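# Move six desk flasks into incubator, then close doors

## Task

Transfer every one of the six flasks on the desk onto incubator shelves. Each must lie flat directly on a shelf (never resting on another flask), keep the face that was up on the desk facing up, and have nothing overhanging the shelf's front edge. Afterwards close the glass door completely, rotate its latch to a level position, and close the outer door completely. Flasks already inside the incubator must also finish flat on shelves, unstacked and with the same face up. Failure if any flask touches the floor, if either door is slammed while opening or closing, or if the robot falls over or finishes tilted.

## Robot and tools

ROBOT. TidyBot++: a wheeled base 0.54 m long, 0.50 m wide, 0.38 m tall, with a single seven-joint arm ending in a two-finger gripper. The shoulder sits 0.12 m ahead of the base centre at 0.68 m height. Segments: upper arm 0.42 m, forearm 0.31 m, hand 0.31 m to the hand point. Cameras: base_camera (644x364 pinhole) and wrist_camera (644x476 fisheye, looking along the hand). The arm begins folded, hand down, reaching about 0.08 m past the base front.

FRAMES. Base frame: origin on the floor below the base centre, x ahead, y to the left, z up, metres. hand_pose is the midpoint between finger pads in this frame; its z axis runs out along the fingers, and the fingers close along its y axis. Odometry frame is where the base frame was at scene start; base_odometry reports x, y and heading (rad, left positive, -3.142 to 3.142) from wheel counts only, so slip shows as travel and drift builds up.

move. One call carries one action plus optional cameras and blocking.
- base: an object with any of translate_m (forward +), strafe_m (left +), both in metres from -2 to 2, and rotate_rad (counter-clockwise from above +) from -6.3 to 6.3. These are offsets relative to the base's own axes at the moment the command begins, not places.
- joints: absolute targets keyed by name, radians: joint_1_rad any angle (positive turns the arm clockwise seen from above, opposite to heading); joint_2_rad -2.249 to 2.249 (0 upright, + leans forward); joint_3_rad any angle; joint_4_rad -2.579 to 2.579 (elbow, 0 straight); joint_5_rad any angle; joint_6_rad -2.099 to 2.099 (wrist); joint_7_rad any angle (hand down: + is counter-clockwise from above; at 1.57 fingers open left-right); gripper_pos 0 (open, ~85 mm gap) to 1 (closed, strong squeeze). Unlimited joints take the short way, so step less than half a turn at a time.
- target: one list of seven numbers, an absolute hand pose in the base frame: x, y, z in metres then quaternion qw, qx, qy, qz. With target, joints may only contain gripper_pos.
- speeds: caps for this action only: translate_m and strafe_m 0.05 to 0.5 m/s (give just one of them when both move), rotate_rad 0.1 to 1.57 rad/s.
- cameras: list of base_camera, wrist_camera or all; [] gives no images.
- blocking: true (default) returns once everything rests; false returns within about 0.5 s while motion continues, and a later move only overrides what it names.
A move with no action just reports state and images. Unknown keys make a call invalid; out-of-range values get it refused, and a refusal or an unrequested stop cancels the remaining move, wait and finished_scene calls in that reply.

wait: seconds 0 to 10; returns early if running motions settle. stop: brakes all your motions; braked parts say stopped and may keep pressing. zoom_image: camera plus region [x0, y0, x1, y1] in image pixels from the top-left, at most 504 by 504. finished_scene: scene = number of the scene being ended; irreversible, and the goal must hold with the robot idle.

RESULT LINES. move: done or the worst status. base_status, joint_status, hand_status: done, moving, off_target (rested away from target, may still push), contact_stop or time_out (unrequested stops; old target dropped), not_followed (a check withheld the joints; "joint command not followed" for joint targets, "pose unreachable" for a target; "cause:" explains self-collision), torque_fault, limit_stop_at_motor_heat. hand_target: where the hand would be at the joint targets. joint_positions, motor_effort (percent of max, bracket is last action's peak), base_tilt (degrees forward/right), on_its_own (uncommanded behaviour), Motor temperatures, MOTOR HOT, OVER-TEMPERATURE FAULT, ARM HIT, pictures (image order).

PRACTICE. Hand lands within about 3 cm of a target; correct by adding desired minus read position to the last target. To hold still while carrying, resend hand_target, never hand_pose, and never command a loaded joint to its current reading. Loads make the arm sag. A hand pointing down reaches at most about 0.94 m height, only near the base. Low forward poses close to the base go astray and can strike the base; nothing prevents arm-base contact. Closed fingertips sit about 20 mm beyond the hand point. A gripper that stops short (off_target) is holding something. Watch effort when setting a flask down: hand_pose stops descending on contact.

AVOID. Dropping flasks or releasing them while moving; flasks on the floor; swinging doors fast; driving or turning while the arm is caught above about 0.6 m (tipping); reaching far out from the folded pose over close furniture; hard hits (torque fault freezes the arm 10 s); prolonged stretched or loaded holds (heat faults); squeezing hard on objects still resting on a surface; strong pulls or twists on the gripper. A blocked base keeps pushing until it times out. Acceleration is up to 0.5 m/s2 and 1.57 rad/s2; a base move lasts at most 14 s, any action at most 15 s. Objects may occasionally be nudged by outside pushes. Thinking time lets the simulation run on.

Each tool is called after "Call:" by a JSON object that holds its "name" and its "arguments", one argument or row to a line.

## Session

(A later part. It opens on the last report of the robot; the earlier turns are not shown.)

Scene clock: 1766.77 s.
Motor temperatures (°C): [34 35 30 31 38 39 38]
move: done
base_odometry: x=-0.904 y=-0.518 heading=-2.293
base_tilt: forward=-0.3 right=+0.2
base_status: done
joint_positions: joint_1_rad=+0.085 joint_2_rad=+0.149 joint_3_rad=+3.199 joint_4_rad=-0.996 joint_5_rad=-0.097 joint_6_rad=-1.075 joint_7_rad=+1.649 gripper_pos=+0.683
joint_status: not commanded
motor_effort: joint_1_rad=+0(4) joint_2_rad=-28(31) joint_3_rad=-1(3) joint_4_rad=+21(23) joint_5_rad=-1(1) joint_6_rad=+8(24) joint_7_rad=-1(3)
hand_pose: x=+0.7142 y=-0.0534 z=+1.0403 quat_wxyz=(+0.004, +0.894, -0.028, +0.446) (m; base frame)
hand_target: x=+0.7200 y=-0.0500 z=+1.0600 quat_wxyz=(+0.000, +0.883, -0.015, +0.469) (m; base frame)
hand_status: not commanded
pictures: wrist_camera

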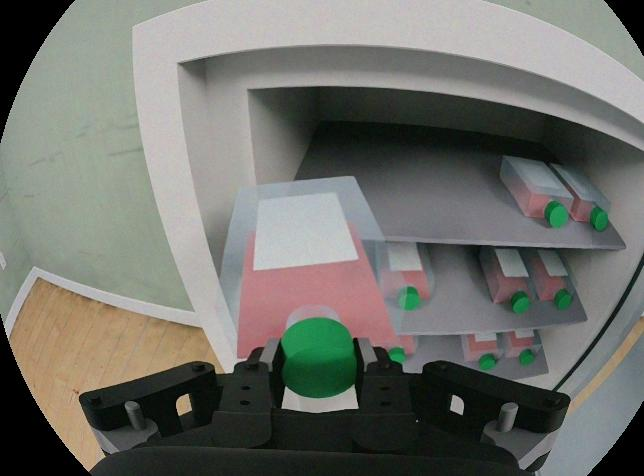

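Call:
{"name": "move", "arguments": {
  "base": {"strafe_m":-0.035},
  "speeds": {"strafe_m":0.1},
  "target": [0.73,-0.05,1.01,-0.004,0.8725,0.013,0.4886]
}}

Scene clock: 1800.77 s.
Motor temperatures (°C): [34 35 29 32 38 39 38]
move: done
base_odometry: x=-0.930 y=-0.495 heading=-2.293
base_tilt: forward=-0.3 right=+0.3
base_status: done
joint_positions: joint_1_rad=+0.104 joint_2_rad=+0.138 joint_3_rad=+3.199 joint_4_rad=-1.216 joint_5_rad=-0.186 joint_6_rad=-0.865 joint_7_rad=+1.768 gripper_pos=+0.683
joint_status: not commanded
motor_effort: joint_1_rad=+1(6) joint_2_rad=-29(31) joint_3_rad=-1(3) joint_4_rad=+21(23) joint_5_rad=-2(2) joint_6_rad=+7(9) joint_7_rad=-1(1)
hand_pose: x=+0.7313 y=-0.0511 z=+0.9823 quat_wxyz=(-0.006, +0.892, -0.004, +0.452) (m; base frame)
hand_target: x=+0.7300 y=-0.0500 z=+1.0100 quat_wxyz=(-0.004, +0.872, +0.013, +0.489) (m; base frame)
hand_status: done (0.028 m and 5.2 deg from the pose sent, 0.034 m and 7.3 deg at the start)
pictures: base_camera, wrist_camera

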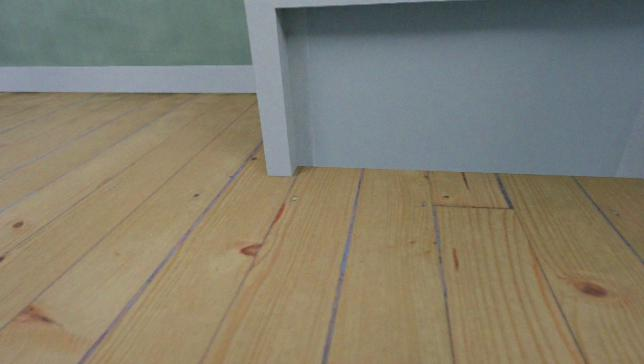

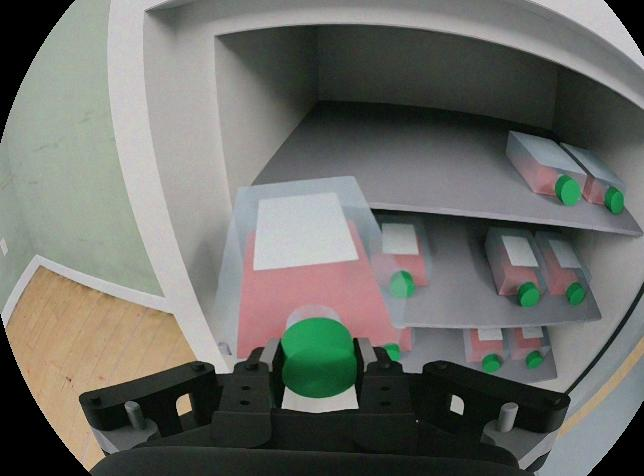

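Call:
{"name": "move", "arguments": {
  "base": {"translate_m":0.14,"strafe_m":-0.01},
  "speeds": {"translate_m":0.1},
  "target": [0.73,-0.05,1.018,0.002,0.865,0.017,0.503]
}}

Scene clock: 1808.20 s.
Motor temperatures (°C): [34 35 29 32 38 39 38]
move: done
base_odometry: x=-1.031 y=-0.593 heading=-2.294
base_tilt: forward=-0.2 right=+0.3
base_status: done
joint_positions: joint_1_rad=+0.104 joint_2_rad=+0.112 joint_3_rad=+3.199 joint_4_rad=-1.235 joint_5_rad=-0.188 joint_6_rad=-0.822 joint_7_rad=+1.783 gripper_pos=+0.683
joint_status: not commanded
motor_effort: joint_1_rad=+0(2) joint_2_rad=-29(34) joint_3_rad=+0(2) joint_4_rad=+23(23) joint_5_rad=-1(2) joint_6_rad=+8(9) joint_7_rad=-1(1)
hand_pose: x=+0.7290 y=-0.0526 z=+0.9981 quat_wxyz=(+0.000, +0.881, +0.000, +0.474) (m; base frame)
hand_target: x=+0.7300 y=-0.0500 z=+1.0180 quat_wxyz=(+0.002, +0.864, +0.017, +0.503) (m; base frame)
hand_status: done (0.020 m and 4.3 deg from the pose sent, 0.036 m and 7.1 deg at the start)
pictures: base_camera, wrist_camera

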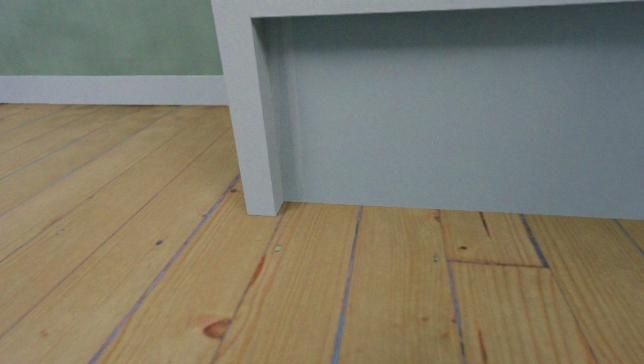

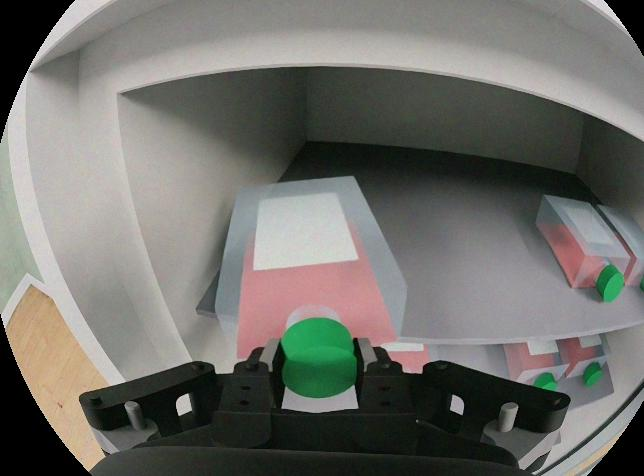

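Call:
{"name": "move", "arguments": {
  "target": [0.80,-0.05,1.012,0.002,0.865,0.017,0.503],
  "cameras": ["wrist_camera"]
}}

Call:
{"name": "move", "arguments": {
  "target": [0.845,-0.05,0.998,0.002,0.865,0.017,0.503],
  "cameras": ["wrist_camera"]
}}

Scene clock: 1815.10 s.
Motor temperatures (°C): [34 35 29 32 38 39 38]
move: done
base_odometry: x=-1.031 y=-0.593 heading=-2.294
base_tilt: forward=-0.2 right=+0.3
base_status: not commanded
joint_positions: joint_1_rad=+0.124 joint_2_rad=+0.255 joint_3_rad=+3.150 joint_4_rad=-1.086 joint_5_rad=-0.188 joint_6_rad=-0.822 joint_7_rad=+1.783 gripper_pos=+0.683
joint_status: not commanded
motor_effort: joint_1_rad=+1(2) joint_2_rad=-33(36) joint_3_rad=-2(2) joint_4_rad=+22(23) joint_5_rad=-1(2) joint_6_rad=+8(9) joint_7_rad=-1(1)
hand_pose: x=+0.7888 y=-0.0440 z=+0.9904 quat_wxyz=(-0.008, +0.879, +0.012, +0.476) (m; base frame)
hand_target: x=+0.8000 y=-0.0500 z=+1.0120 quat_wxyz=(+0.002, +0.864, +0.017, +0.503) (m; base frame)
hand_status: done (0.025 m and 3.7 deg from the pose sent, 0.072 m and 4.3 deg at the start)
pictures: wrist_camera

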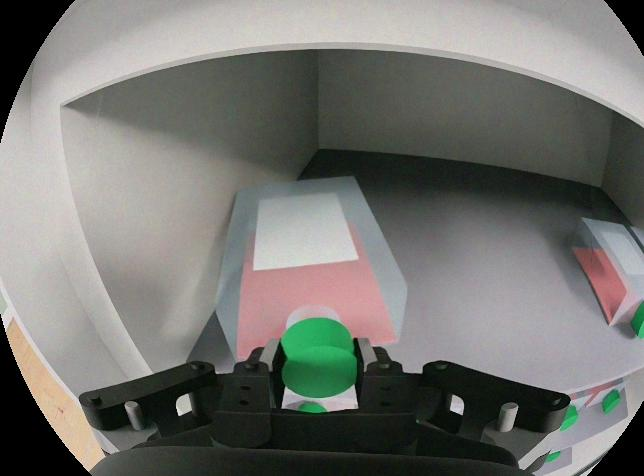

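Scene clock: 1816.17 s.
Motor temperatures (°C): [34 35 29 32 38 39 38]
move: done
base_odometry: x=-1.031 y=-0.593 heading=-2.294
base_tilt: forward=-0.3 right=+0.3
base_status: not commanded
joint_positions: joint_1_rad=+0.125 joint_2_rad=+0.366 joint_3_rad=+3.137 joint_4_rad=-0.970 joint_5_rad=-0.185 joint_6_rad=-0.822 joint_7_rad=+1.783 gripper_pos=+0.683
joint_status: not commanded
motor_effort: joint_1_rad=+0(2) joint_2_rad=-38(40) joint_3_rad=-2(4) joint_4_rad=+22(24) joint_5_rad=-2(2) joint_6_rad=+8(9) joint_7_rad=+0(1)
hand_pose: x=+0.8336 y=-0.0437 z=+0.9794 quat_wxyz=(-0.011, +0.878, +0.016, +0.479) (m; base frame)
hand_target: x=+0.8450 y=-0.0500 z=+0.9980 quat_wxyz=(+0.002, +0.864, +0.017, +0.503) (m; base frame)
hand_status: done (0.023 m and 3.5 deg from the pose sent, 0.057 m and 3.7 deg at the start)
pictures: wrist_camera

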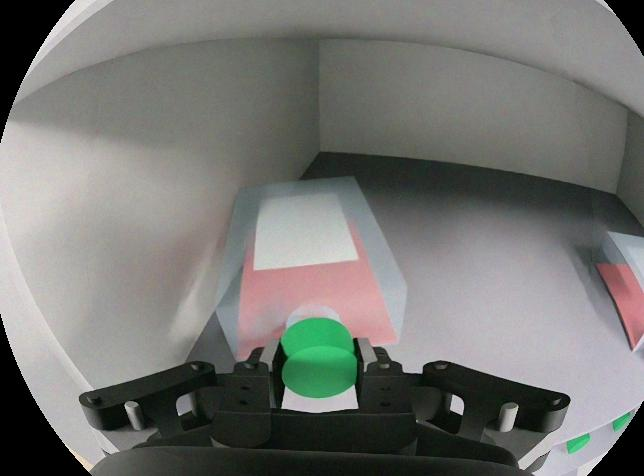

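Call:
{"name": "move", "arguments": {
  "target": [0.856,-0.052,0.986,0.002,0.865,0.017,0.503],
  "cameras": []
}}

Call:
{"name": "move", "arguments": {
  "target": [0.856,-0.052,0.972,0.002,0.865,0.017,0.503],
  "cameras": []
}}

Call:
{"name": "move", "arguments": {
  "target": [0.856,-0.052,0.960,0.002,0.865,0.017,0.503],
  "cameras": ["wrist_camera"]
}}

Scene clock: 1821.53 s.
Motor temperatures (°C): [34 35 29 32 38 39 38]
move: done
base_odometry: x=-1.031 y=-0.593 heading=-2.294
base_tilt: forward=-0.2 right=+0.3
base_status: not commanded
joint_positions: joint_1_rad=+0.131 joint_2_rad=+0.383 joint_3_rad=+3.128 joint_4_rad=-0.970 joint_5_rad=-0.185 joint_6_rad=-0.803 joint_7_rad=+1.783 gripper_pos=+0.683
joint_status: not commanded
motor_effort: joint_1_rad=-1(1) joint_2_rad=-38(39) joint_3_rad=-2(3) joint_4_rad=+22(23) joint_5_rad=-2(2) joint_6_rad=+8(8) joint_7_rad=+0(1)
hand_pose: x=+0.8414 y=-0.0447 z=+0.9722 quat_wxyz=(-0.012, +0.877, +0.015, +0.480) (m; base frame)
hand_target: x=+0.8560 y=-0.0520 z=+0.9860 quat_wxyz=(+0.002, +0.864, +0.017, +0.503) (m; base frame)
hand_status: done (0.021 m and 3.5 deg from the pose sent, 0.025 m and 3.5 deg at the start)
pictures: none
No camera images: "cameras" was empty.

Scene clock: 1822.30 s.
Motor temperatures (°C): [34 35 29 32 38 39 38]
move: done
base_odometry: x=-1.031 y=-0.593 heading=-2.294
base_tilt: forward=-0.3 right=+0.2
base_status: not commanded
joint_positions: joint_1_rad=+0.134 joint_2_rad=+0.383 joint_3_rad=+3.121 joint_4_rad=-0.991 joint_5_rad=-0.185 joint_6_rad=-0.763 joint_7_rad=+1.783 gripper_pos=+0.683
joint_status: not commanded
motor_effort: joint_1_rad=+0(2) joint_2_rad=-39(39) joint_3_rad=-1(4) joint_4_rad=+23(24) joint_5_rad=-1(2) joint_6_rad=+8(9) joint_7_rad=-1(1)
hand_pose: x=+0.8460 y=-0.0450 z=+0.9709 quat_wxyz=(-0.012, +0.873, +0.013, +0.488) (m; base frame)
hand_target: x=+0.8560 y=-0.0520 z=+0.9720 quat_wxyz=(+0.002, +0.864, +0.017, +0.503) (m; base frame)
hand_status: done (0.012 m and 2.6 deg from the pose sent, 0.016 m and 3.5 deg at the start)
pictures: none
No camera images: "cameras" was empty.

Scene clock: 1823.03 s.
Motor temperatures (°C): [34 35 29 32 38 39 38]
move: done
base_odometry: x=-1.031 y=-0.593 heading=-2.294
base_tilt: forward=-0.3 right=+0.3
base_status: not commanded
joint_positions: joint_1_rad=+0.138 joint_2_rad=+0.384 joint_3_rad=+3.112 joint_4_rad=-1.030 joint_5_rad=-0.185 joint_6_rad=-0.720 joint_7_rad=+1.783 gripper_pos=+0.683
joint_status: not commanded
motor_effort: joint_1_rad=-1(1) joint_2_rad=-38(40) joint_3_rad=-3(3) joint_4_rad=+23(23) joint_5_rad=-2(2) joint_6_rad=+8(9) joint_7_rad=-1(1)
hand_pose: x=+0.8489 y=-0.0449 z=+0.9592 quat_wxyz=(-0.013, +0.872, +0.010, +0.489) (m; base frame)
hand_target: x=+0.8560 y=-0.0520 z=+0.9600 quat_wxyz=(+0.002, +0.864, +0.017, +0.503) (m; base frame)
hand_status: done (0.010 m and 2.6 deg from the pose sent, 0.016 m and 2.6 deg at the start)
pictures: wrist_camera

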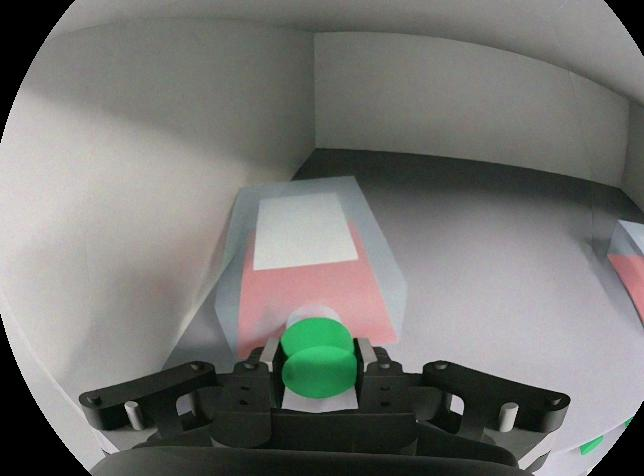

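Call:
{"name": "move", "arguments": {
  "target": [0.856,-0.054,0.950,0.008,0.876,0.012,0.482],
  "cameras": []
}}

Call:
{"name": "move", "arguments": {
  "target": [0.856,-0.054,0.939,0.008,0.876,0.012,0.482],
  "cameras": ["wrist_camera"]
}}

Scene clock: 1829.37 s.
Motor temperatures (°C): [34 36 29 32 38 39 38]
move: done
base_odometry: x=-1.031 y=-0.593 heading=-2.294
base_tilt: forward=-0.3 right=+0.2
base_status: not commanded
joint_positions: joint_1_rad=+0.134 joint_2_rad=+0.389 joint_3_rad=+3.113 joint_4_rad=-1.020 joint_5_rad=-0.165 joint_6_rad=-0.725 joint_7_rad=+1.783 gripper_pos=+0.683
joint_status: not commanded
motor_effort: joint_1_rad=+0(1) joint_2_rad=-36(39) joint_3_rad=-1(2) joint_4_rad=+21(23) joint_5_rad=-1(2) joint_6_rad=+7(9) joint_7_rad=+0(1)
hand_pose: x=+0.8505 y=-0.0465 z=+0.9594 quat_wxyz=(-0.005, +0.872, +0.015, +0.488) (m; base frame)
hand_target: x=+0.8560 y=-0.0540 z=+0.9500 quat_wxyz=(+0.008, +0.876, +0.012, +0.482) (m; base frame)
hand_status: done (0.013 m and 1.7 deg from the pose sent, 0.015 m and 2.6 deg at the start)
pictures: none
No camera images: "cameras" was empty.

Scene clock: 1830.07 s.
Motor temperatures (°C): [34 36 29 32 38 39 38]
move: done
base_odometry: x=-1.031 y=-0.593 heading=-2.294
base_tilt: forward=-0.2 right=+0.2
base_status: not commanded
joint_positions: joint_1_rad=+0.134 joint_2_rad=+0.389 joint_3_rad=+3.113 joint_4_rad=-1.026 joint_5_rad=-0.165 joint_6_rad=-0.712 joint_7_rad=+1.783 gripper_pos=+0.683
joint_status: not commanded
motor_effort: joint_1_rad=+0(2) joint_2_rad=-36(38) joint_3_rad=-1(2) joint_4_rad=+20(22) joint_5_rad=-1(1) joint_6_rad=+7(8) joint_7_rad=+0(1)
hand_pose: x=+0.8517 y=-0.0470 z=+0.9591 quat_wxyz=(-0.004, +0.871, +0.015, +0.491) (m; base frame)
hand_target: x=+0.8560 y=-0.0540 z=+0.9390 quat_wxyz=(+0.008, +0.876, +0.012, +0.482) (m; base frame)
hand_status: done (0.022 m and 1.8 deg from the pose sent, 0.022 m and 1.7 deg at the start)
pictures: wrist_camera

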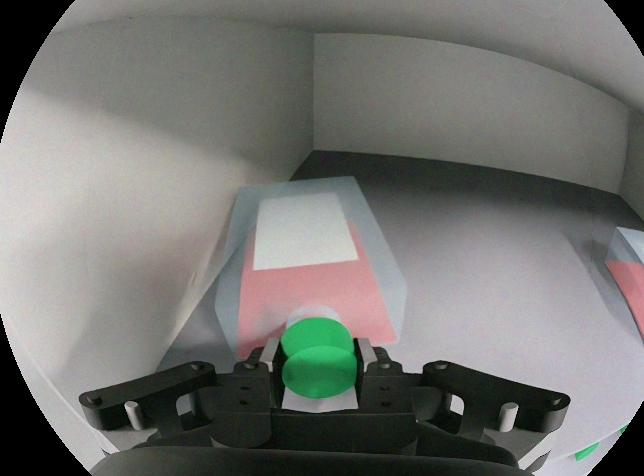

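Call:
{"name": "move", "arguments": {
  "target": [0.856,-0.054,0.948,0.008,0.876,0.012,0.482],
  "joints": {"gripper_pos":0.45},
  "cameras": ["wrist_camera"]
}}

Call:
{"name": "move", "arguments": {
  "base": {"translate_m":-0.25},
  "speeds": {"translate_m":0.12},
  "cameras": ["wrist_camera"]
}}

Call:
{"name": "move", "arguments": {
  "base": {"translate_m":-0.5},
  "speeds": {"translate_m":0.35},
  "joints": {"gripper_pos":0}
}}

Scene clock: 1836.87 s.
Motor temperatures (°C): [33 36 29 32 38 39 38]
move: done
base_odometry: x=-1.031 y=-0.593 heading=-2.294
base_tilt: forward=-0.3 right=+0.2
base_status: not commanded
joint_positions: joint_1_rad=+0.134 joint_2_rad=+0.391 joint_3_rad=+3.113 joint_4_rad=-1.024 joint_5_rad=-0.165 joint_6_rad=-0.713 joint_7_rad=+1.783 gripper_pos=+0.450
joint_status: all done
motor_effort: joint_1_rad=+0(2) joint_2_rad=-37(39) joint_3_rad=-1(2) joint_4_rad=+21(23) joint_5_rad=-1(1) joint_6_rad=+7(8) joint_7_rad=-1(1)
hand_pose: x=+0.8524 y=-0.0472 z=+0.9585 quat_wxyz=(-0.004, +0.871, +0.015, +0.491) (m; base frame)
hand_target: x=+0.8560 y=-0.0540 z=+0.9480 quat_wxyz=(+0.008, +0.876, +0.012, +0.482) (m; base frame)
hand_status: done (0.013 m and 1.8 deg from the pose sent, 0.014 m and 1.8 deg at the start)
pictures: wrist_camera

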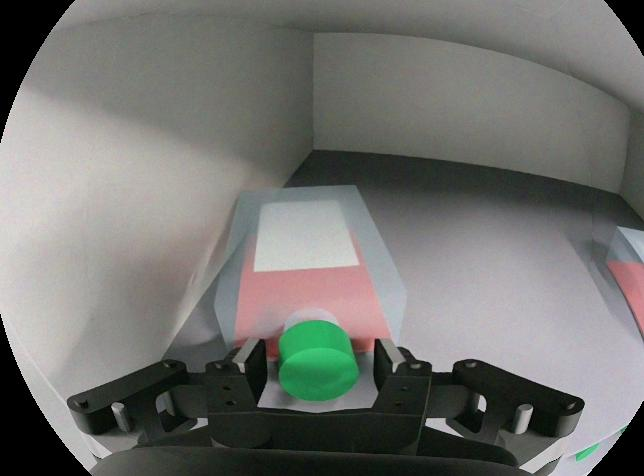

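Scene clock: 1839.53 s.
Motor temperatures (°C): [33 36 29 32 38 39 38]
move: done
base_odometry: x=-0.865 y=-0.405 heading=-2.294
base_tilt: forward=-0.2 right=+0.3
base_status: done
joint_positions: joint_1_rad=+0.134 joint_2_rad=+0.397 joint_3_rad=+3.113 joint_4_rad=-1.024 joint_5_rad=-0.165 joint_6_rad=-0.712 joint_7_rad=+1.783 gripper_pos=+0.450
joint_status: not commanded
motor_effort: joint_1_rad=+0(3) joint_2_rad=-37(41) joint_3_rad=+0(3) joint_4_rad=+22(23) joint_5_rad=-1(2) joint_6_rad=+7(8) joint_7_rad=-1(1)
hand_pose: x=+0.8542 y=-0.0474 z=+0.9547 quat_wxyz=(-0.004, +0.872, +0.014, +0.489) (m; base frame)
hand_target: x=+0.8560 y=-0.0540 z=+0.9480 quat_wxyz=(+0.008, +0.876, +0.012, +0.482) (m; base frame)
hand_status: not commanded
pictures: wrist_camera

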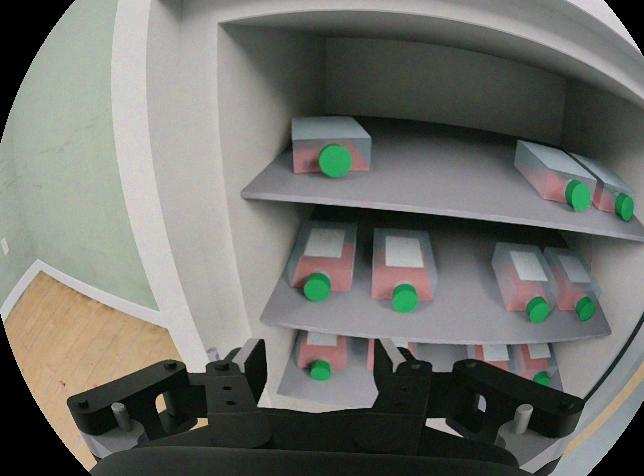

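Scene clock: 1841.87 s.
Motor temperatures (°C): [33 36 29 32 38 39 38]
move: done
base_odometry: x=-0.535 y=-0.030 heading=-2.294
base_tilt: forward=-0.3 right=+0.2
base_status: done
joint_positions: joint_1_rad=+0.134 joint_2_rad=+0.402 joint_3_rad=+3.113 joint_4_rad=-1.024 joint_5_rad=-0.165 joint_6_rad=-0.712 joint_7_rad=+1.783 gripper_pos=+0.000
joint_status: all done
motor_effort: joint_1_rad=+1(3) joint_2_rad=-38(42) joint_3_rad=-1(3) joint_4_rad=+22(22) joint_5_rad=-1(1) joint_6_rad=+7(8) joint_7_rad=-1(1)
hand_pose: x=+0.8556 y=-0.0476 z=+0.9507 quat_wxyz=(-0.005, +0.874, +0.014, +0.486) (m; base frame)
hand_target: x=+0.8560 y=-0.0540 z=+0.9480 quat_wxyz=(+0.008, +0.876, +0.012, +0.482) (m; base frame)
hand_status: not commanded
pictures: base_camera, wrist_camera

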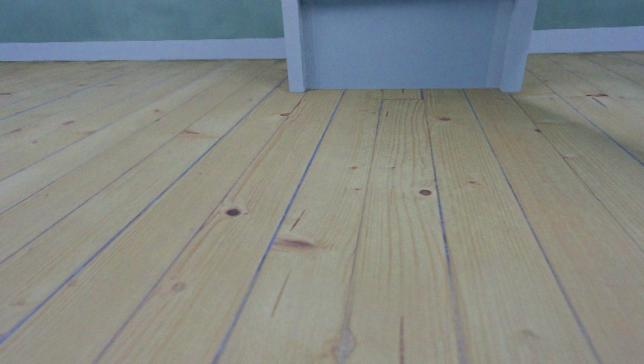

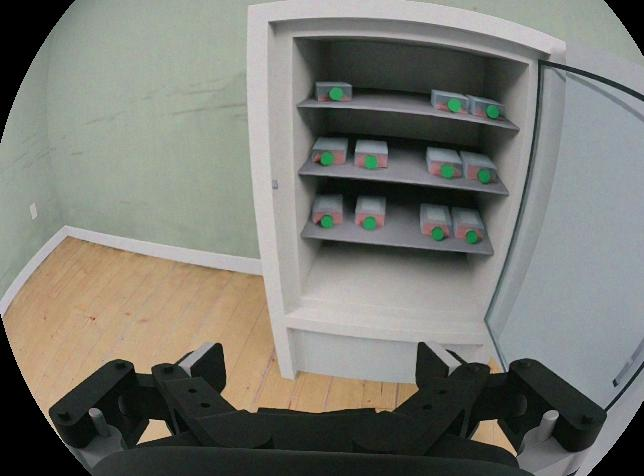

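Call:
{"name": "move", "arguments": {
  "base": {"rotate_rad":0.767},
  "joints": {"joint_1_rad":0,"joint_2_rad":0,"joint_3_rad":3.1416,"joint_4_rad":-1.2,"joint_5_rad":0,"joint_6_rad":-1.24,"joint_7_rad":1.571},
  "cameras": []
}}

Call:
{"name": "move", "arguments": {
  "base": {"strafe_m":1.64,"translate_m":0.1}
}}

Scene clock: 1882.47 s.
Motor temperatures (°C): [33 36 29 32 38 39 38]
move: done
base_odometry: x=-0.535 y=-0.030 heading=-1.528
base_tilt: forward=-0.3 right=+0.2
base_status: done
joint_positions: joint_1_rad=-0.003 joint_2_rad=+0.007 joint_3_rad=+3.124 joint_4_rad=-1.172 joint_5_rad=-0.048 joint_6_rad=-1.184 joint_7_rad=+1.644 gripper_pos=+0.000
joint_status: all done
motor_effort: joint_1_rad=+0(7) joint_2_rad=-21(42) joint_3_rad=+0(6) joint_4_rad=+19(23) joint_5_rad=+0(2) joint_6_rad=+7(9) joint_7_rad=-1(2)
hand_pose: x=+0.6302 y=+0.0261 z=+1.0016 quat_wxyz=(-0.014, +0.924, +0.044, +0.380) (m; base frame)
hand_target: x=+0.6129 y=+0.0013 z=+0.9787 quat_wxyz=(+0.000, +0.939, +0.000, +0.344) (m; base frame)
hand_status: not commanded
pictures: none
No camera images: "cameras" was empty.

Scene clock: 1887.13 s.
Motor temperatures (°C): [33 36 29 32 38 39 38]
move: done
base_odometry: x=+1.108 y=-0.060 heading=-1.527
base_tilt: forward=-0.3 right=+0.3
base_status: done
joint_positions: joint_1_rad=-0.003 joint_2_rad=+0.007 joint_3_rad=+3.128 joint_4_rad=-1.172 joint_5_rad=-0.044 joint_6_rad=-1.186 joint_7_rad=+1.643 gripper_pos=+0.000
joint_status: not commanded
motor_effort: joint_1_rad=+0(3) joint_2_rad=-21(22) joint_3_rad=+0(3) joint_4_rad=+20(21) joint_5_rad=+0(1) joint_6_rad=+6(7) joint_7_rad=-1(1)
hand_pose: x=+0.6299 y=+0.0222 z=+1.0007 quat_wxyz=(-0.011, +0.924, +0.041, +0.379) (m; base frame)
hand_target: x=+0.6129 y=+0.0013 z=+0.9787 quat_wxyz=(+0.000, +0.939, +0.000, +0.344) (m; base frame)
hand_status: not commanded
pictures: base_camera, wrist_camera

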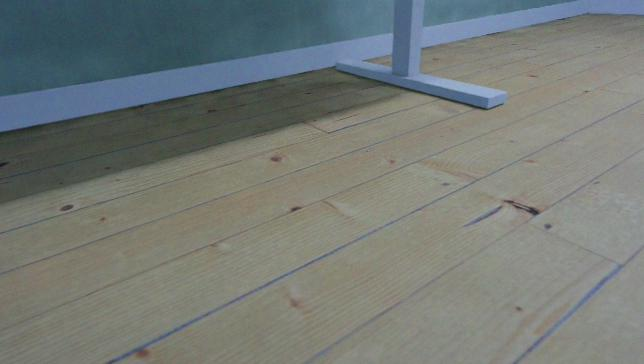

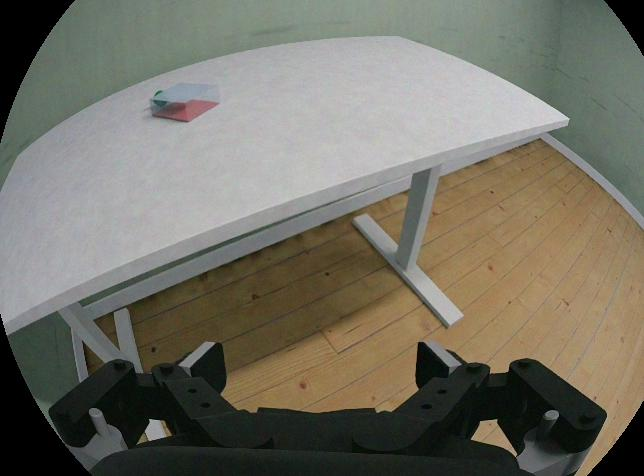

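Call:
{"name": "move", "arguments": {
  "base": {"strafe_m":0.15,"translate_m":0.2},
  "speeds": {"translate_m":0.2}
}}

Scene clock: 1898.20 s.
Motor temperatures (°C): [33 36 29 32 38 39 38]
move: done
base_odometry: x=+1.267 y=-0.253 heading=-1.526
base_tilt: forward=-0.2 right=+0.2
base_status: done
joint_positions: joint_1_rad=-0.003 joint_2_rad=+0.005 joint_3_rad=+3.129 joint_4_rad=-1.174 joint_5_rad=-0.043 joint_6_rad=-1.189 joint_7_rad=+1.643 gripper_pos=+0.000
joint_status: not commanded
motor_effort: joint_1_rad=+1(2) joint_2_rad=-21(25) joint_3_rad=-1(2) joint_4_rad=+20(21) joint_5_rad=+0(1) joint_6_rad=+6(7) joint_7_rad=-1(1)
hand_pose: x=+0.6287 y=+0.0215 z=+1.0002 quat_wxyz=(-0.011, +0.925, +0.041, +0.378) (m; base frame)
hand_target: x=+0.6129 y=+0.0013 z=+0.9787 quat_wxyz=(+0.000, +0.939, +0.000, +0.344) (m; base frame)
hand_status: not commanded
pictures: base_camera, wrist_camera

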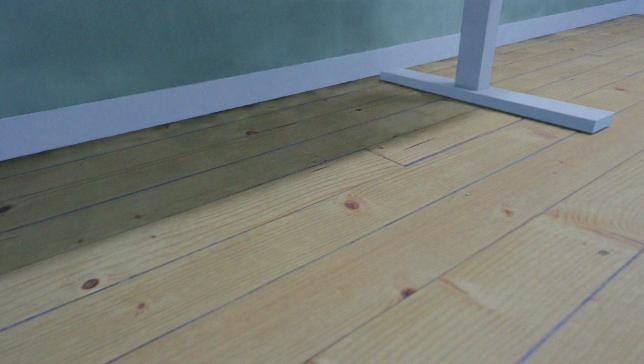

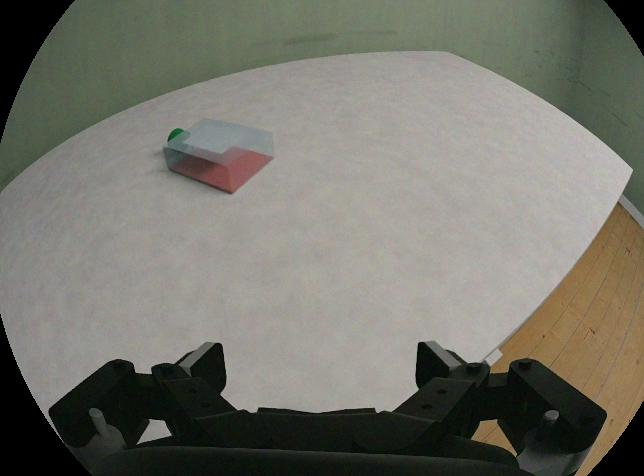

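Call:
{"name": "move", "arguments": {
  "base": {"translate_m":0.12},
  "speeds": {"translate_m":0.15},
  "joints": {"gripper_pos":1},
  "cameras": []
}}

Call:
{"name": "move", "arguments": {
  "target": [0.68,0.16,0.97,0,0.883,0,0.469]
}}

Scene clock: 1922.37 s.
Motor temperatures (°C): [33 36 29 31 38 39 38]
move: done
base_odometry: x=+1.273 y=-0.373 heading=-1.526
base_tilt: forward=-0.3 right=+0.3
base_status: done
joint_positions: joint_1_rad=-0.003 joint_2_rad=+0.004 joint_3_rad=+3.129 joint_4_rad=-1.174 joint_5_rad=-0.043 joint_6_rad=-1.190 joint_7_rad=+1.643 gripper_pos=+0.999
joint_status: all done
motor_effort: joint_1_rad=+1(2) joint_2_rad=-21(25) joint_3_rad=+0(2) joint_4_rad=+20(21) joint_5_rad=+0(1) joint_6_rad=+6(7) joint_7_rad=-1(1)
hand_pose: x=+0.6278 y=+0.0215 z=+1.0005 quat_wxyz=(-0.011, +0.925, +0.041, +0.377) (m; base frame)
hand_target: x=+0.6129 y=+0.0013 z=+0.9787 quat_wxyz=(+0.000, +0.939, +0.000, +0.344) (m; base frame)
hand_status: not commanded
pictures: none
No camera images: "cameras" was empty.

Scene clock: 1924.27 s.
Motor temperatures (°C): [33 36 29 31 38 39 38]
move: done
base_odometry: x=+1.273 y=-0.373 heading=-1.526
base_tilt: forward=-0.3 right=+0.3
base_status: not commanded
joint_positions: joint_1_rad=-0.359 joint_2_rad=+0.058 joint_3_rad=+3.035 joint_4_rad=-1.329 joint_5_rad=+0.501 joint_6_rad=-0.924 joint_7_rad=+0.983 gripper_pos=+0.999
joint_status: not commanded
motor_effort: joint_1_rad=+0(2) joint_2_rad=-24(26) joint_3_rad=+0(2) joint_4_rad=+21(22) joint_5_rad=+3(4) joint_6_rad=+6(7) joint_7_rad=-1(1)
hand_pose: x=+0.6700 y=+0.1423 z=+0.9789 quat_wxyz=(+0.010, +0.889, +0.001, +0.458) (m; base frame)
hand_target: x=+0.6800 y=+0.1600 z=+0.9700 quat_wxyz=(+0.000, +0.883, +0.000, +0.469) (m; base frame)
hand_status: done (0.022 m and 1.8 deg from the pose sent, 0.151 m and 12.5 deg at the start)
pictures: base_camera, wrist_camera

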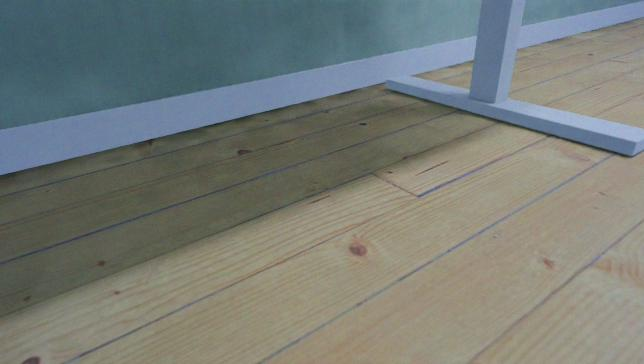

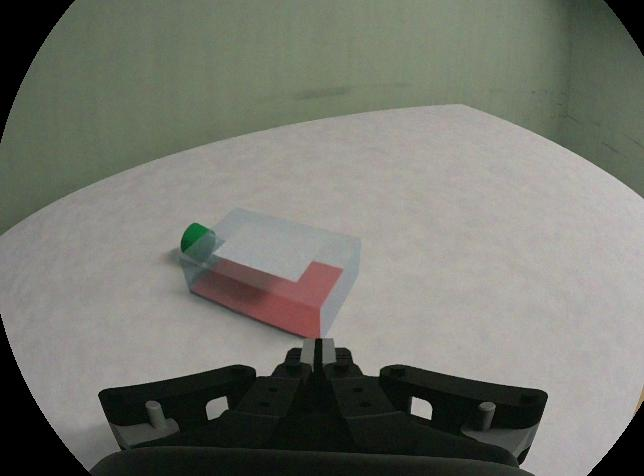

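Call:
{"name": "move", "arguments": {
  "target": [0.685,0.19,0.925,0,0.883,0,0.469],
  "cameras": []
}}

Call:
{"name": "move", "arguments": {
  "target": [0.73,0.195,0.905,0,0.883,0,0.469]
}}

Scene clock: 1935.10 s.
Motor temperatures (°C): [33 35 29 31 38 39 38]
move: done
base_odometry: x=+1.273 y=-0.373 heading=-1.526
base_tilt: forward=-0.2 right=+0.2
base_status: not commanded
joint_positions: joint_1_rad=-0.460 joint_2_rad=+0.101 joint_3_rad=+3.037 joint_4_rad=-1.433 joint_5_rad=+0.631 joint_6_rad=-0.847 joint_7_rad=+0.801 gripper_pos=+0.999
joint_status: not commanded
motor_effort: joint_1_rad=+0(2) joint_2_rad=-26(29) joint_3_rad=-1(2) joint_4_rad=+22(22) joint_5_rad=+4(4) joint_6_rad=+5(6) joint_7_rad=-1(1)
hand_pose: x=+0.6734 y=+0.1863 z=+0.9302 quat_wxyz=(+0.007, +0.890, +0.011, +0.456) (m; base frame)
hand_target: x=+0.6850 y=+0.1900 z=+0.9250 quat_wxyz=(+0.000, +0.883, +0.000, +0.469) (m; base frame)
hand_status: done (0.013 m and 2.3 deg from the pose sent, 0.074 m and 1.8 deg at the start)
pictures: none
No camera images: "cameras" was empty.

Scene clock: 1936.17 s.
Motor temperatures (°C): [33 35 29 31 38 39 38]
move: off_target
base_odometry: x=+1.273 y=-0.373 heading=-1.526
base_tilt: forward=-0.2 right=+0.3
base_status: not commanded
joint_positions: joint_1_rad=-0.529 joint_2_rad=+0.170 joint_3_rad=+3.182 joint_4_rad=-1.408 joint_5_rad=+0.631 joint_6_rad=-0.760 joint_7_rad=+0.801 gripper_pos=+0.999
joint_status: not commanded
motor_effort: joint_1_rad=+0(2) joint_2_rad=-25(27) joint_3_rad=+0(1) joint_4_rad=+19(22) joint_5_rad=+3(4) joint_6_rad=+5(6) joint_7_rad=-1(1)
hand_pose: x=+0.7159 y=+0.1775 z=+0.9202 quat_wxyz=(+0.014, +0.883, +0.001, +0.470) (m; base frame)
hand_target: x=+0.7300 y=+0.1950 z=+0.9050 quat_wxyz=(+0.000, +0.883, +0.000, +0.469) (m; base frame)
hand_status: off_target (0.027 m and 1.6 deg from the pose sent, 0.063 m and 2.3 deg at the start)
pictures: base_camera, wrist_camera

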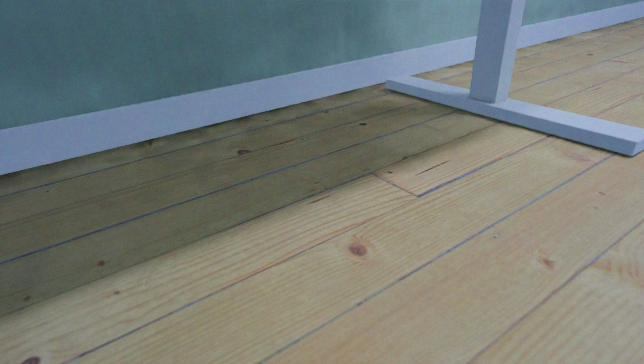

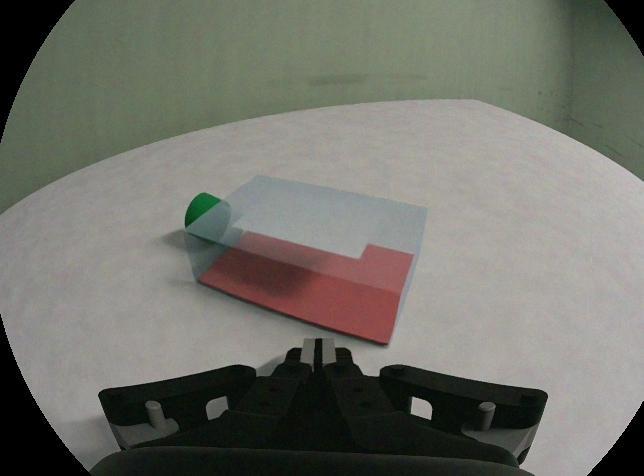

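Call:
{"name": "move", "arguments": {
  "target": [0.755,0.17,0.905,0,0.883,0,0.469],
  "cameras": ["wrist_camera"]
}}

Call:
{"name": "move", "arguments": {
  "target": [0.79,0.165,0.905,0,0.883,0,0.469],
  "cameras": ["wrist_camera"]
}}

Scene clock: 1941.23 s.
Motor temperatures (°C): [33 35 29 31 38 39 38]
move: off_target
base_odometry: x=+1.273 y=-0.373 heading=-1.526
base_tilt: forward=-0.3 right=+0.3
base_status: not commanded
joint_positions: joint_1_rad=-0.511 joint_2_rad=+0.198 joint_3_rad=+3.231 joint_4_rad=-1.378 joint_5_rad=+0.549 joint_6_rad=-0.711 joint_7_rad=+0.865 gripper_pos=+0.999
joint_status: not commanded
motor_effort: joint_1_rad=-1(3) joint_2_rad=-27(28) joint_3_rad=+0(2) joint_4_rad=+19(20) joint_5_rad=+2(3) joint_6_rad=+5(5) joint_7_rad=-1(1)
hand_pose: x=+0.7374 y=+0.1683 z=+0.9203 quat_wxyz=(+0.002, +0.881, -0.007, +0.472) (m; base frame)
hand_target: x=+0.7550 y=+0.1700 z=+0.9050 quat_wxyz=(+0.000, +0.883, +0.000, +0.469) (m; base frame)
hand_status: off_target (0.023 m and 0.9 deg from the pose sent, 0.043 m and 1.6 deg at the start)
pictures: wrist_camera

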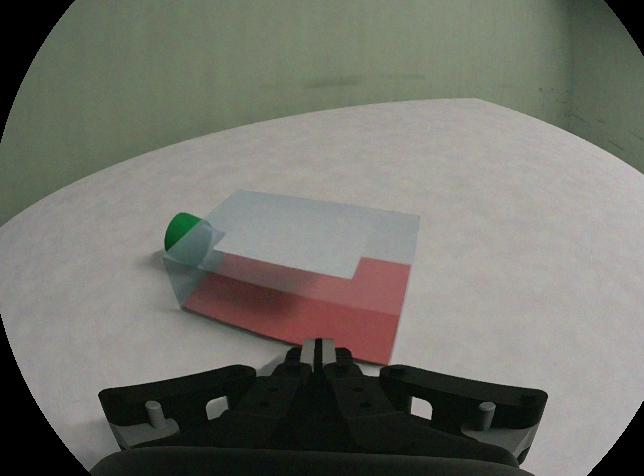

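Scene clock: 1942.17 s.
Motor temperatures (°C): [33 35 29 31 38 39 38]
move: off_target
base_odometry: x=+1.273 y=-0.373 heading=-1.526
base_tilt: forward=-0.3 right=+0.3
base_status: not commanded
joint_positions: joint_1_rad=-0.506 joint_2_rad=+0.273 joint_3_rad=+3.286 joint_4_rad=-1.279 joint_5_rad=+0.457 joint_6_rad=-0.705 joint_7_rad=+0.944 gripper_pos=+0.999
joint_status: not commanded
motor_effort: joint_1_rad=+1(2) joint_2_rad=-30(30) joint_3_rad=+1(2) joint_4_rad=+19(20) joint_5_rad=+2(3) joint_6_rad=+4(6) joint_7_rad=-1(1)
hand_pose: x=+0.7719 y=+0.1669 z=+0.9208 quat_wxyz=(-0.001, +0.881, -0.013, +0.473) (m; base frame)
hand_target: x=+0.7900 y=+0.1650 z=+0.9050 quat_wxyz=(+0.000, +0.883, +0.000, +0.469) (m; base frame)
hand_status: off_target (0.024 m and 1.6 deg from the pose sent, 0.055 m and 0.9 deg at the start)
pictures: wrist_camera

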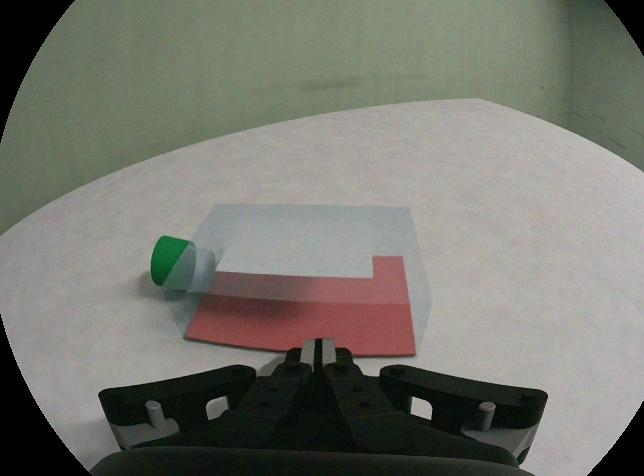

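Call:
{"name": "move", "arguments": {
  "target": [0.77,0.12,0.905,0,0.883,0,0.469],
  "cameras": ["wrist_camera"]
}}

Call:
{"name": "move", "arguments": {
  "target": [0.83,0.115,0.905,0,0.883,0,0.469],
  "cameras": ["wrist_camera"]
}}

Scene clock: 1946.33 s.
Motor temperatures (°C): [33 35 29 31 38 39 38]
move: off_target
base_odometry: x=+1.273 y=-0.373 heading=-1.526
base_tilt: forward=-0.2 right=+0.2
base_status: not commanded
joint_positions: joint_1_rad=-0.389 joint_2_rad=+0.234 joint_3_rad=+3.265 joint_4_rad=-1.339 joint_5_rad=+0.424 joint_6_rad=-0.652 joint_7_rad=+1.017 gripper_pos=+0.999
joint_status: not commanded
motor_effort: joint_1_rad=+0(4) joint_2_rad=-28(31) joint_3_rad=+0(3) joint_4_rad=+18(20) joint_5_rad=+1(3) joint_6_rad=+5(6) joint_7_rad=-1(1)
hand_pose: x=+0.7736 y=+0.1082 z=+0.9204 quat_wxyz=(+0.012, +0.879, -0.025, +0.476) (m; base frame)
hand_target: x=+0.7700 y=+0.1200 z=+0.9050 quat_wxyz=(+0.000, +0.883, +0.000, +0.469) (m; base frame)
hand_status: off_target (0.020 m and 3.3 deg from the pose sent, 0.049 m and 1.6 deg at the start)
pictures: wrist_camera

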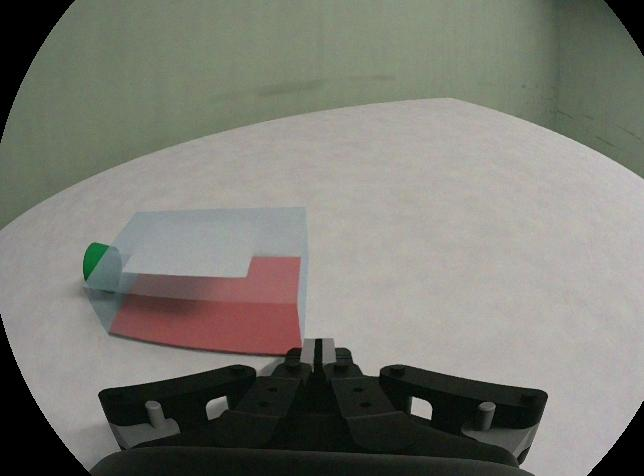

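Scene clock: 1947.53 s.
Motor temperatures (°C): [33 35 29 31 38 39 38]
move: done
base_odometry: x=+1.273 y=-0.373 heading=-1.526
base_tilt: forward=-0.2 right=+0.3
base_status: not commanded
joint_positions: joint_1_rad=-0.356 joint_2_rad=+0.335 joint_3_rad=+3.271 joint_4_rad=-1.200 joint_5_rad=+0.282 joint_6_rad=-0.651 joint_7_rad=+1.157 gripper_pos=+0.999
joint_status: not commanded
motor_effort: joint_1_rad=+0(1) joint_2_rad=-32(34) joint_3_rad=+0(1) joint_4_rad=+19(22) joint_5_rad=+1(2) joint_6_rad=+6(8) joint_7_rad=-1(1)
hand_pose: x=+0.8165 y=+0.1245 z=+0.9210 quat_wxyz=(-0.007, +0.879, -0.009, +0.477) (m; base frame)
hand_target: x=+0.8300 y=+0.1150 z=+0.9050 quat_wxyz=(+0.000, +0.883, +0.000, +0.469) (m; base frame)
hand_status: done (0.023 m and 1.7 deg from the pose sent, 0.059 m and 3.3 deg at the start)
pictures: wrist_camera

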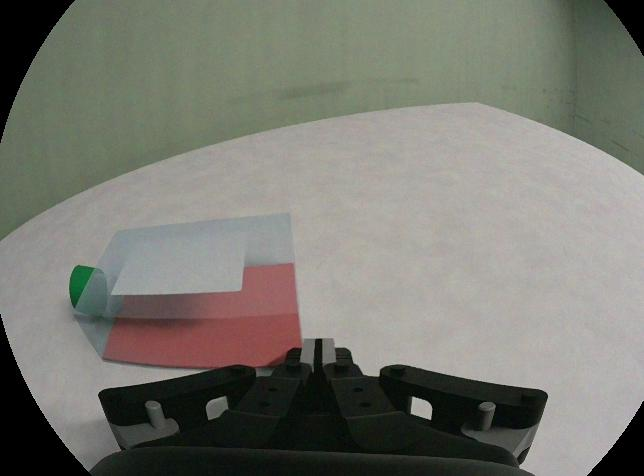

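Call:
{"name": "move", "arguments": {
  "target": [0.755,0.125,0.91,0,0.883,0,0.469],
  "cameras": []
}}

Call:
{"name": "move", "arguments": {
  "target": [0.77,0.16,0.905,0,0.883,0,0.469],
  "cameras": ["wrist_camera"]
}}

Call:
{"name": "move", "arguments": {
  "target": [0.83,0.155,0.905,0,0.883,0,0.469],
  "cameras": ["wrist_camera"]
}}

Scene clock: 1953.23 s.
Motor temperatures (°C): [33 35 29 31 38 39 38]
move: off_target
base_odometry: x=+1.273 y=-0.373 heading=-1.526
base_tilt: forward=-0.2 right=+0.3
base_status: not commanded
joint_positions: joint_1_rad=-0.360 joint_2_rad=+0.208 joint_3_rad=+3.243 joint_4_rad=-1.361 joint_5_rad=+0.368 joint_6_rad=-0.650 joint_7_rad=+1.112 gripper_pos=+0.999
joint_status: not commanded
motor_effort: joint_1_rad=+1(2) joint_2_rad=-28(34) joint_3_rad=+1(1) joint_4_rad=+19(21) joint_5_rad=+1(2) joint_6_rad=+5(6) joint_7_rad=-1(1)
hand_pose: x=+0.7631 y=+0.1081 z=+0.9205 quat_wxyz=(+0.008, +0.882, -0.002, +0.470) (m; base frame)
hand_target: x=+0.7550 y=+0.1250 z=+0.9100 quat_wxyz=(+0.000, +0.883, +0.000, +0.469) (m; base frame)
hand_status: off_target (0.021 m and 1.0 deg from the pose sent, 0.062 m and 1.7 deg at the start)
pictures: none
No camera images: "cameras" was empty.

Scene clock: 1954.17 s.
Motor temperatures (°C): [33 35 29 31 38 39 38]
move: done
base_odometry: x=+1.273 y=-0.373 heading=-1.526
base_tilt: forward=-0.2 right=+0.3
base_status: not commanded
joint_positions: joint_1_rad=-0.465 joint_2_rad=+0.228 joint_3_rad=+3.260 joint_4_rad=-1.343 joint_5_rad=+0.405 joint_6_rad=-0.650 joint_7_rad=+1.047 gripper_pos=+0.999
joint_status: not commanded
motor_effort: joint_1_rad=+1(2) joint_2_rad=-29(30) joint_3_rad=+1(2) joint_4_rad=+20(22) joint_5_rad=+2(2) joint_6_rad=+5(7) joint_7_rad=-1(1)
hand_pose: x=+0.7602 y=+0.1633 z=+0.9205 quat_wxyz=(-0.010, +0.880, +0.019, +0.475) (m; base frame)
hand_target: x=+0.7700 y=+0.1600 z=+0.9050 quat_wxyz=(+0.000, +0.883, +0.000, +0.469) (m; base frame)
hand_status: done (0.019 m and 2.6 deg from the pose sent, 0.055 m and 1.0 deg at the start)
pictures: wrist_camera

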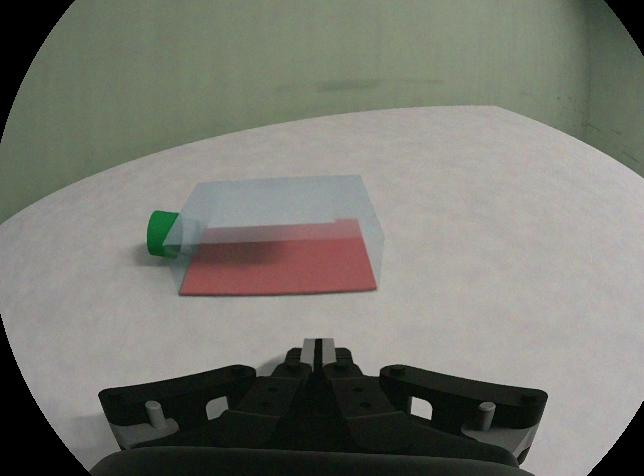

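Scene clock: 1955.33 s.
Motor temperatures (°C): [33 35 29 31 38 39 38]
move: done
base_odometry: x=+1.273 y=-0.373 heading=-1.526
base_tilt: forward=-0.3 right=+0.3
base_status: not commanded
joint_positions: joint_1_rad=-0.454 joint_2_rad=+0.372 joint_3_rad=+3.303 joint_4_rad=-1.163 joint_5_rad=+0.338 joint_6_rad=-0.650 joint_7_rad=+1.071 gripper_pos=+0.999
joint_status: not commanded
motor_effort: joint_1_rad=+1(1) joint_2_rad=-36(37) joint_3_rad=+1(2) joint_4_rad=+21(22) joint_5_rad=+2(2) joint_6_rad=+7(7) joint_7_rad=-1(1)
hand_pose: x=+0.8220 y=+0.1707 z=+0.9214 quat_wxyz=(-0.014, +0.874, -0.001, +0.486) (m; base frame)
hand_target: x=+0.8300 y=+0.1550 z=+0.9050 quat_wxyz=(+0.000, +0.883, +0.000, +0.469) (m; base frame)
hand_status: done (0.024 m and 2.7 deg from the pose sent, 0.072 m and 2.6 deg at the start)
pictures: wrist_camera

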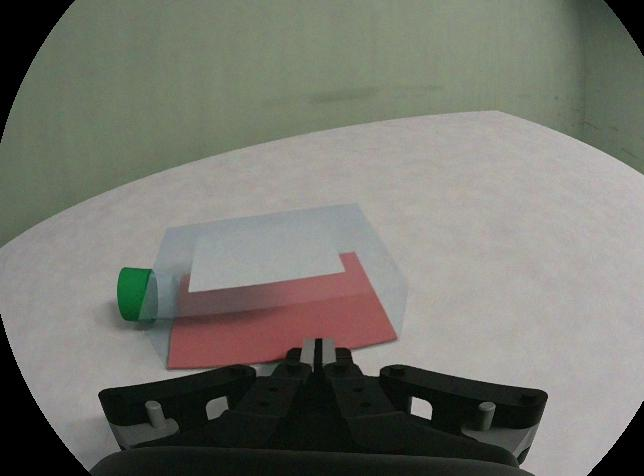

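Call:
{"name": "move", "arguments": {
  "target": [0.74,0.10,1.0,0,0.883,0,0.469],
  "cameras": []
}}

Call:
{"name": "move", "arguments": {
  "base": {"rotate_rad":0.3},
  "speeds": {"rotate_rad":0.3},
  "cameras": []
}}

Call:
{"name": "move", "arguments": {
  "base": {"translate_m":0.06},
  "speeds": {"translate_m":0.1}
}}

Scene clock: 1977.37 s.
Motor temperatures (°C): [33 35 29 32 38 39 38]
move: done
base_odometry: x=+1.273 y=-0.373 heading=-1.526
base_tilt: forward=-0.3 right=+0.2
base_status: not commanded
joint_positions: joint_1_rad=-0.292 joint_2_rad=+0.174 joint_3_rad=+3.180 joint_4_rad=-1.162 joint_5_rad=+0.329 joint_6_rad=-0.826 joint_7_rad=+1.166 gripper_pos=+0.999
joint_status: not commanded
motor_effort: joint_1_rad=+1(2) joint_2_rad=-29(40) joint_3_rad=-1(2) joint_4_rad=+21(23) joint_5_rad=+2(2) joint_6_rad=+8(8) joint_7_rad=-1(1)
hand_pose: x=+0.7508 y=+0.0916 z=+1.0085 quat_wxyz=(+0.002, +0.871, -0.023, +0.491) (m; base frame)
hand_target: x=+0.7400 y=+0.1000 z=+1.0000 quat_wxyz=(+0.000, +0.883, +0.000, +0.469) (m; base frame)
hand_status: done (0.016 m and 3.9 deg from the pose sent, 0.134 m and 2.7 deg at the start)
pictures: none
No camera images: "cameras" was empty.

Scene clock: 1978.87 s.
Motor temperatures (°C): [33 35 29 32 38 39 38]
move: done
base_odometry: x=+1.273 y=-0.373 heading=-1.226
base_tilt: forward=-0.3 right=+0.2
base_status: done
joint_positions: joint_1_rad=-0.282 joint_2_rad=+0.174 joint_3_rad=+3.167 joint_4_rad=-1.162 joint_5_rad=+0.324 joint_6_rad=-0.829 joint_7_rad=+1.167 gripper_pos=+0.999
joint_status: not commanded
motor_effort: joint_1_rad=+2(4) joint_2_rad=-28(30) joint_3_rad=-1(3) joint_4_rad=+21(22) joint_5_rad=+2(3) joint_6_rad=+7(8) joint_7_rad=-1(1)
hand_pose: x=+0.7501 y=+0.0933 z=+1.0073 quat_wxyz=(-0.001, +0.872, -0.023, +0.490) (m; base frame)
hand_target: x=+0.7400 y=+0.1000 z=+1.0000 quat_wxyz=(+0.000, +0.883, +0.000, +0.469) (m; base frame)
hand_status: not commanded
pictures: none
No camera images: "cameras" was empty.

Scene clock: 1980.03 s.
Motor temperatures (°C): [33 35 29 32 38 39 38]
move: done
base_odometry: x=+1.293 y=-0.430 heading=-1.225
base_tilt: forward=-0.2 right=+0.2
base_status: done
joint_positions: joint_1_rad=-0.282 joint_2_rad=+0.173 joint_3_rad=+3.167 joint_4_rad=-1.161 joint_5_rad=+0.324 joint_6_rad=-0.830 joint_7_rad=+1.167 gripper_pos=+0.999
joint_status: not commanded
motor_effort: joint_1_rad=+1(2) joint_2_rad=-29(33) joint_3_rad=-1(2) joint_4_rad=+21(22) joint_5_rad=+2(2) joint_6_rad=+7(8) joint_7_rad=-1(1)
hand_pose: x=+0.7496 y=+0.0932 z=+1.0074 quat_wxyz=(-0.001, +0.872, -0.023, +0.489) (m; base frame)
hand_target: x=+0.7400 y=+0.1000 z=+1.0000 quat_wxyz=(+0.000, +0.883, +0.000, +0.469) (m; base frame)
hand_status: not commanded
pictures: base_camera, wrist_camera

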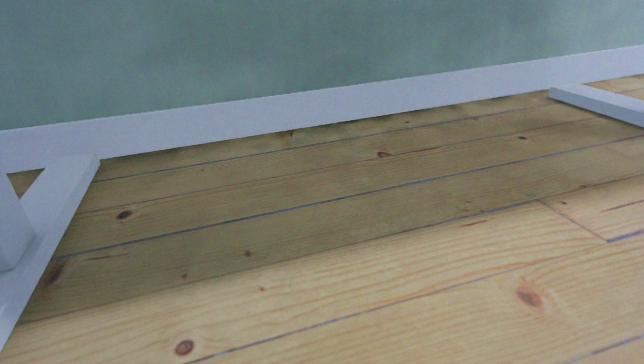

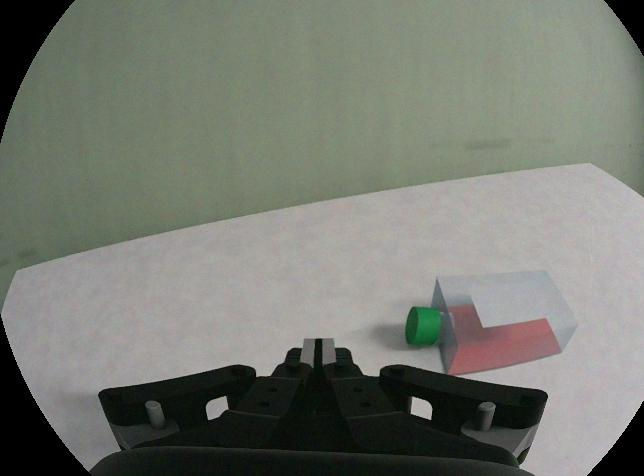

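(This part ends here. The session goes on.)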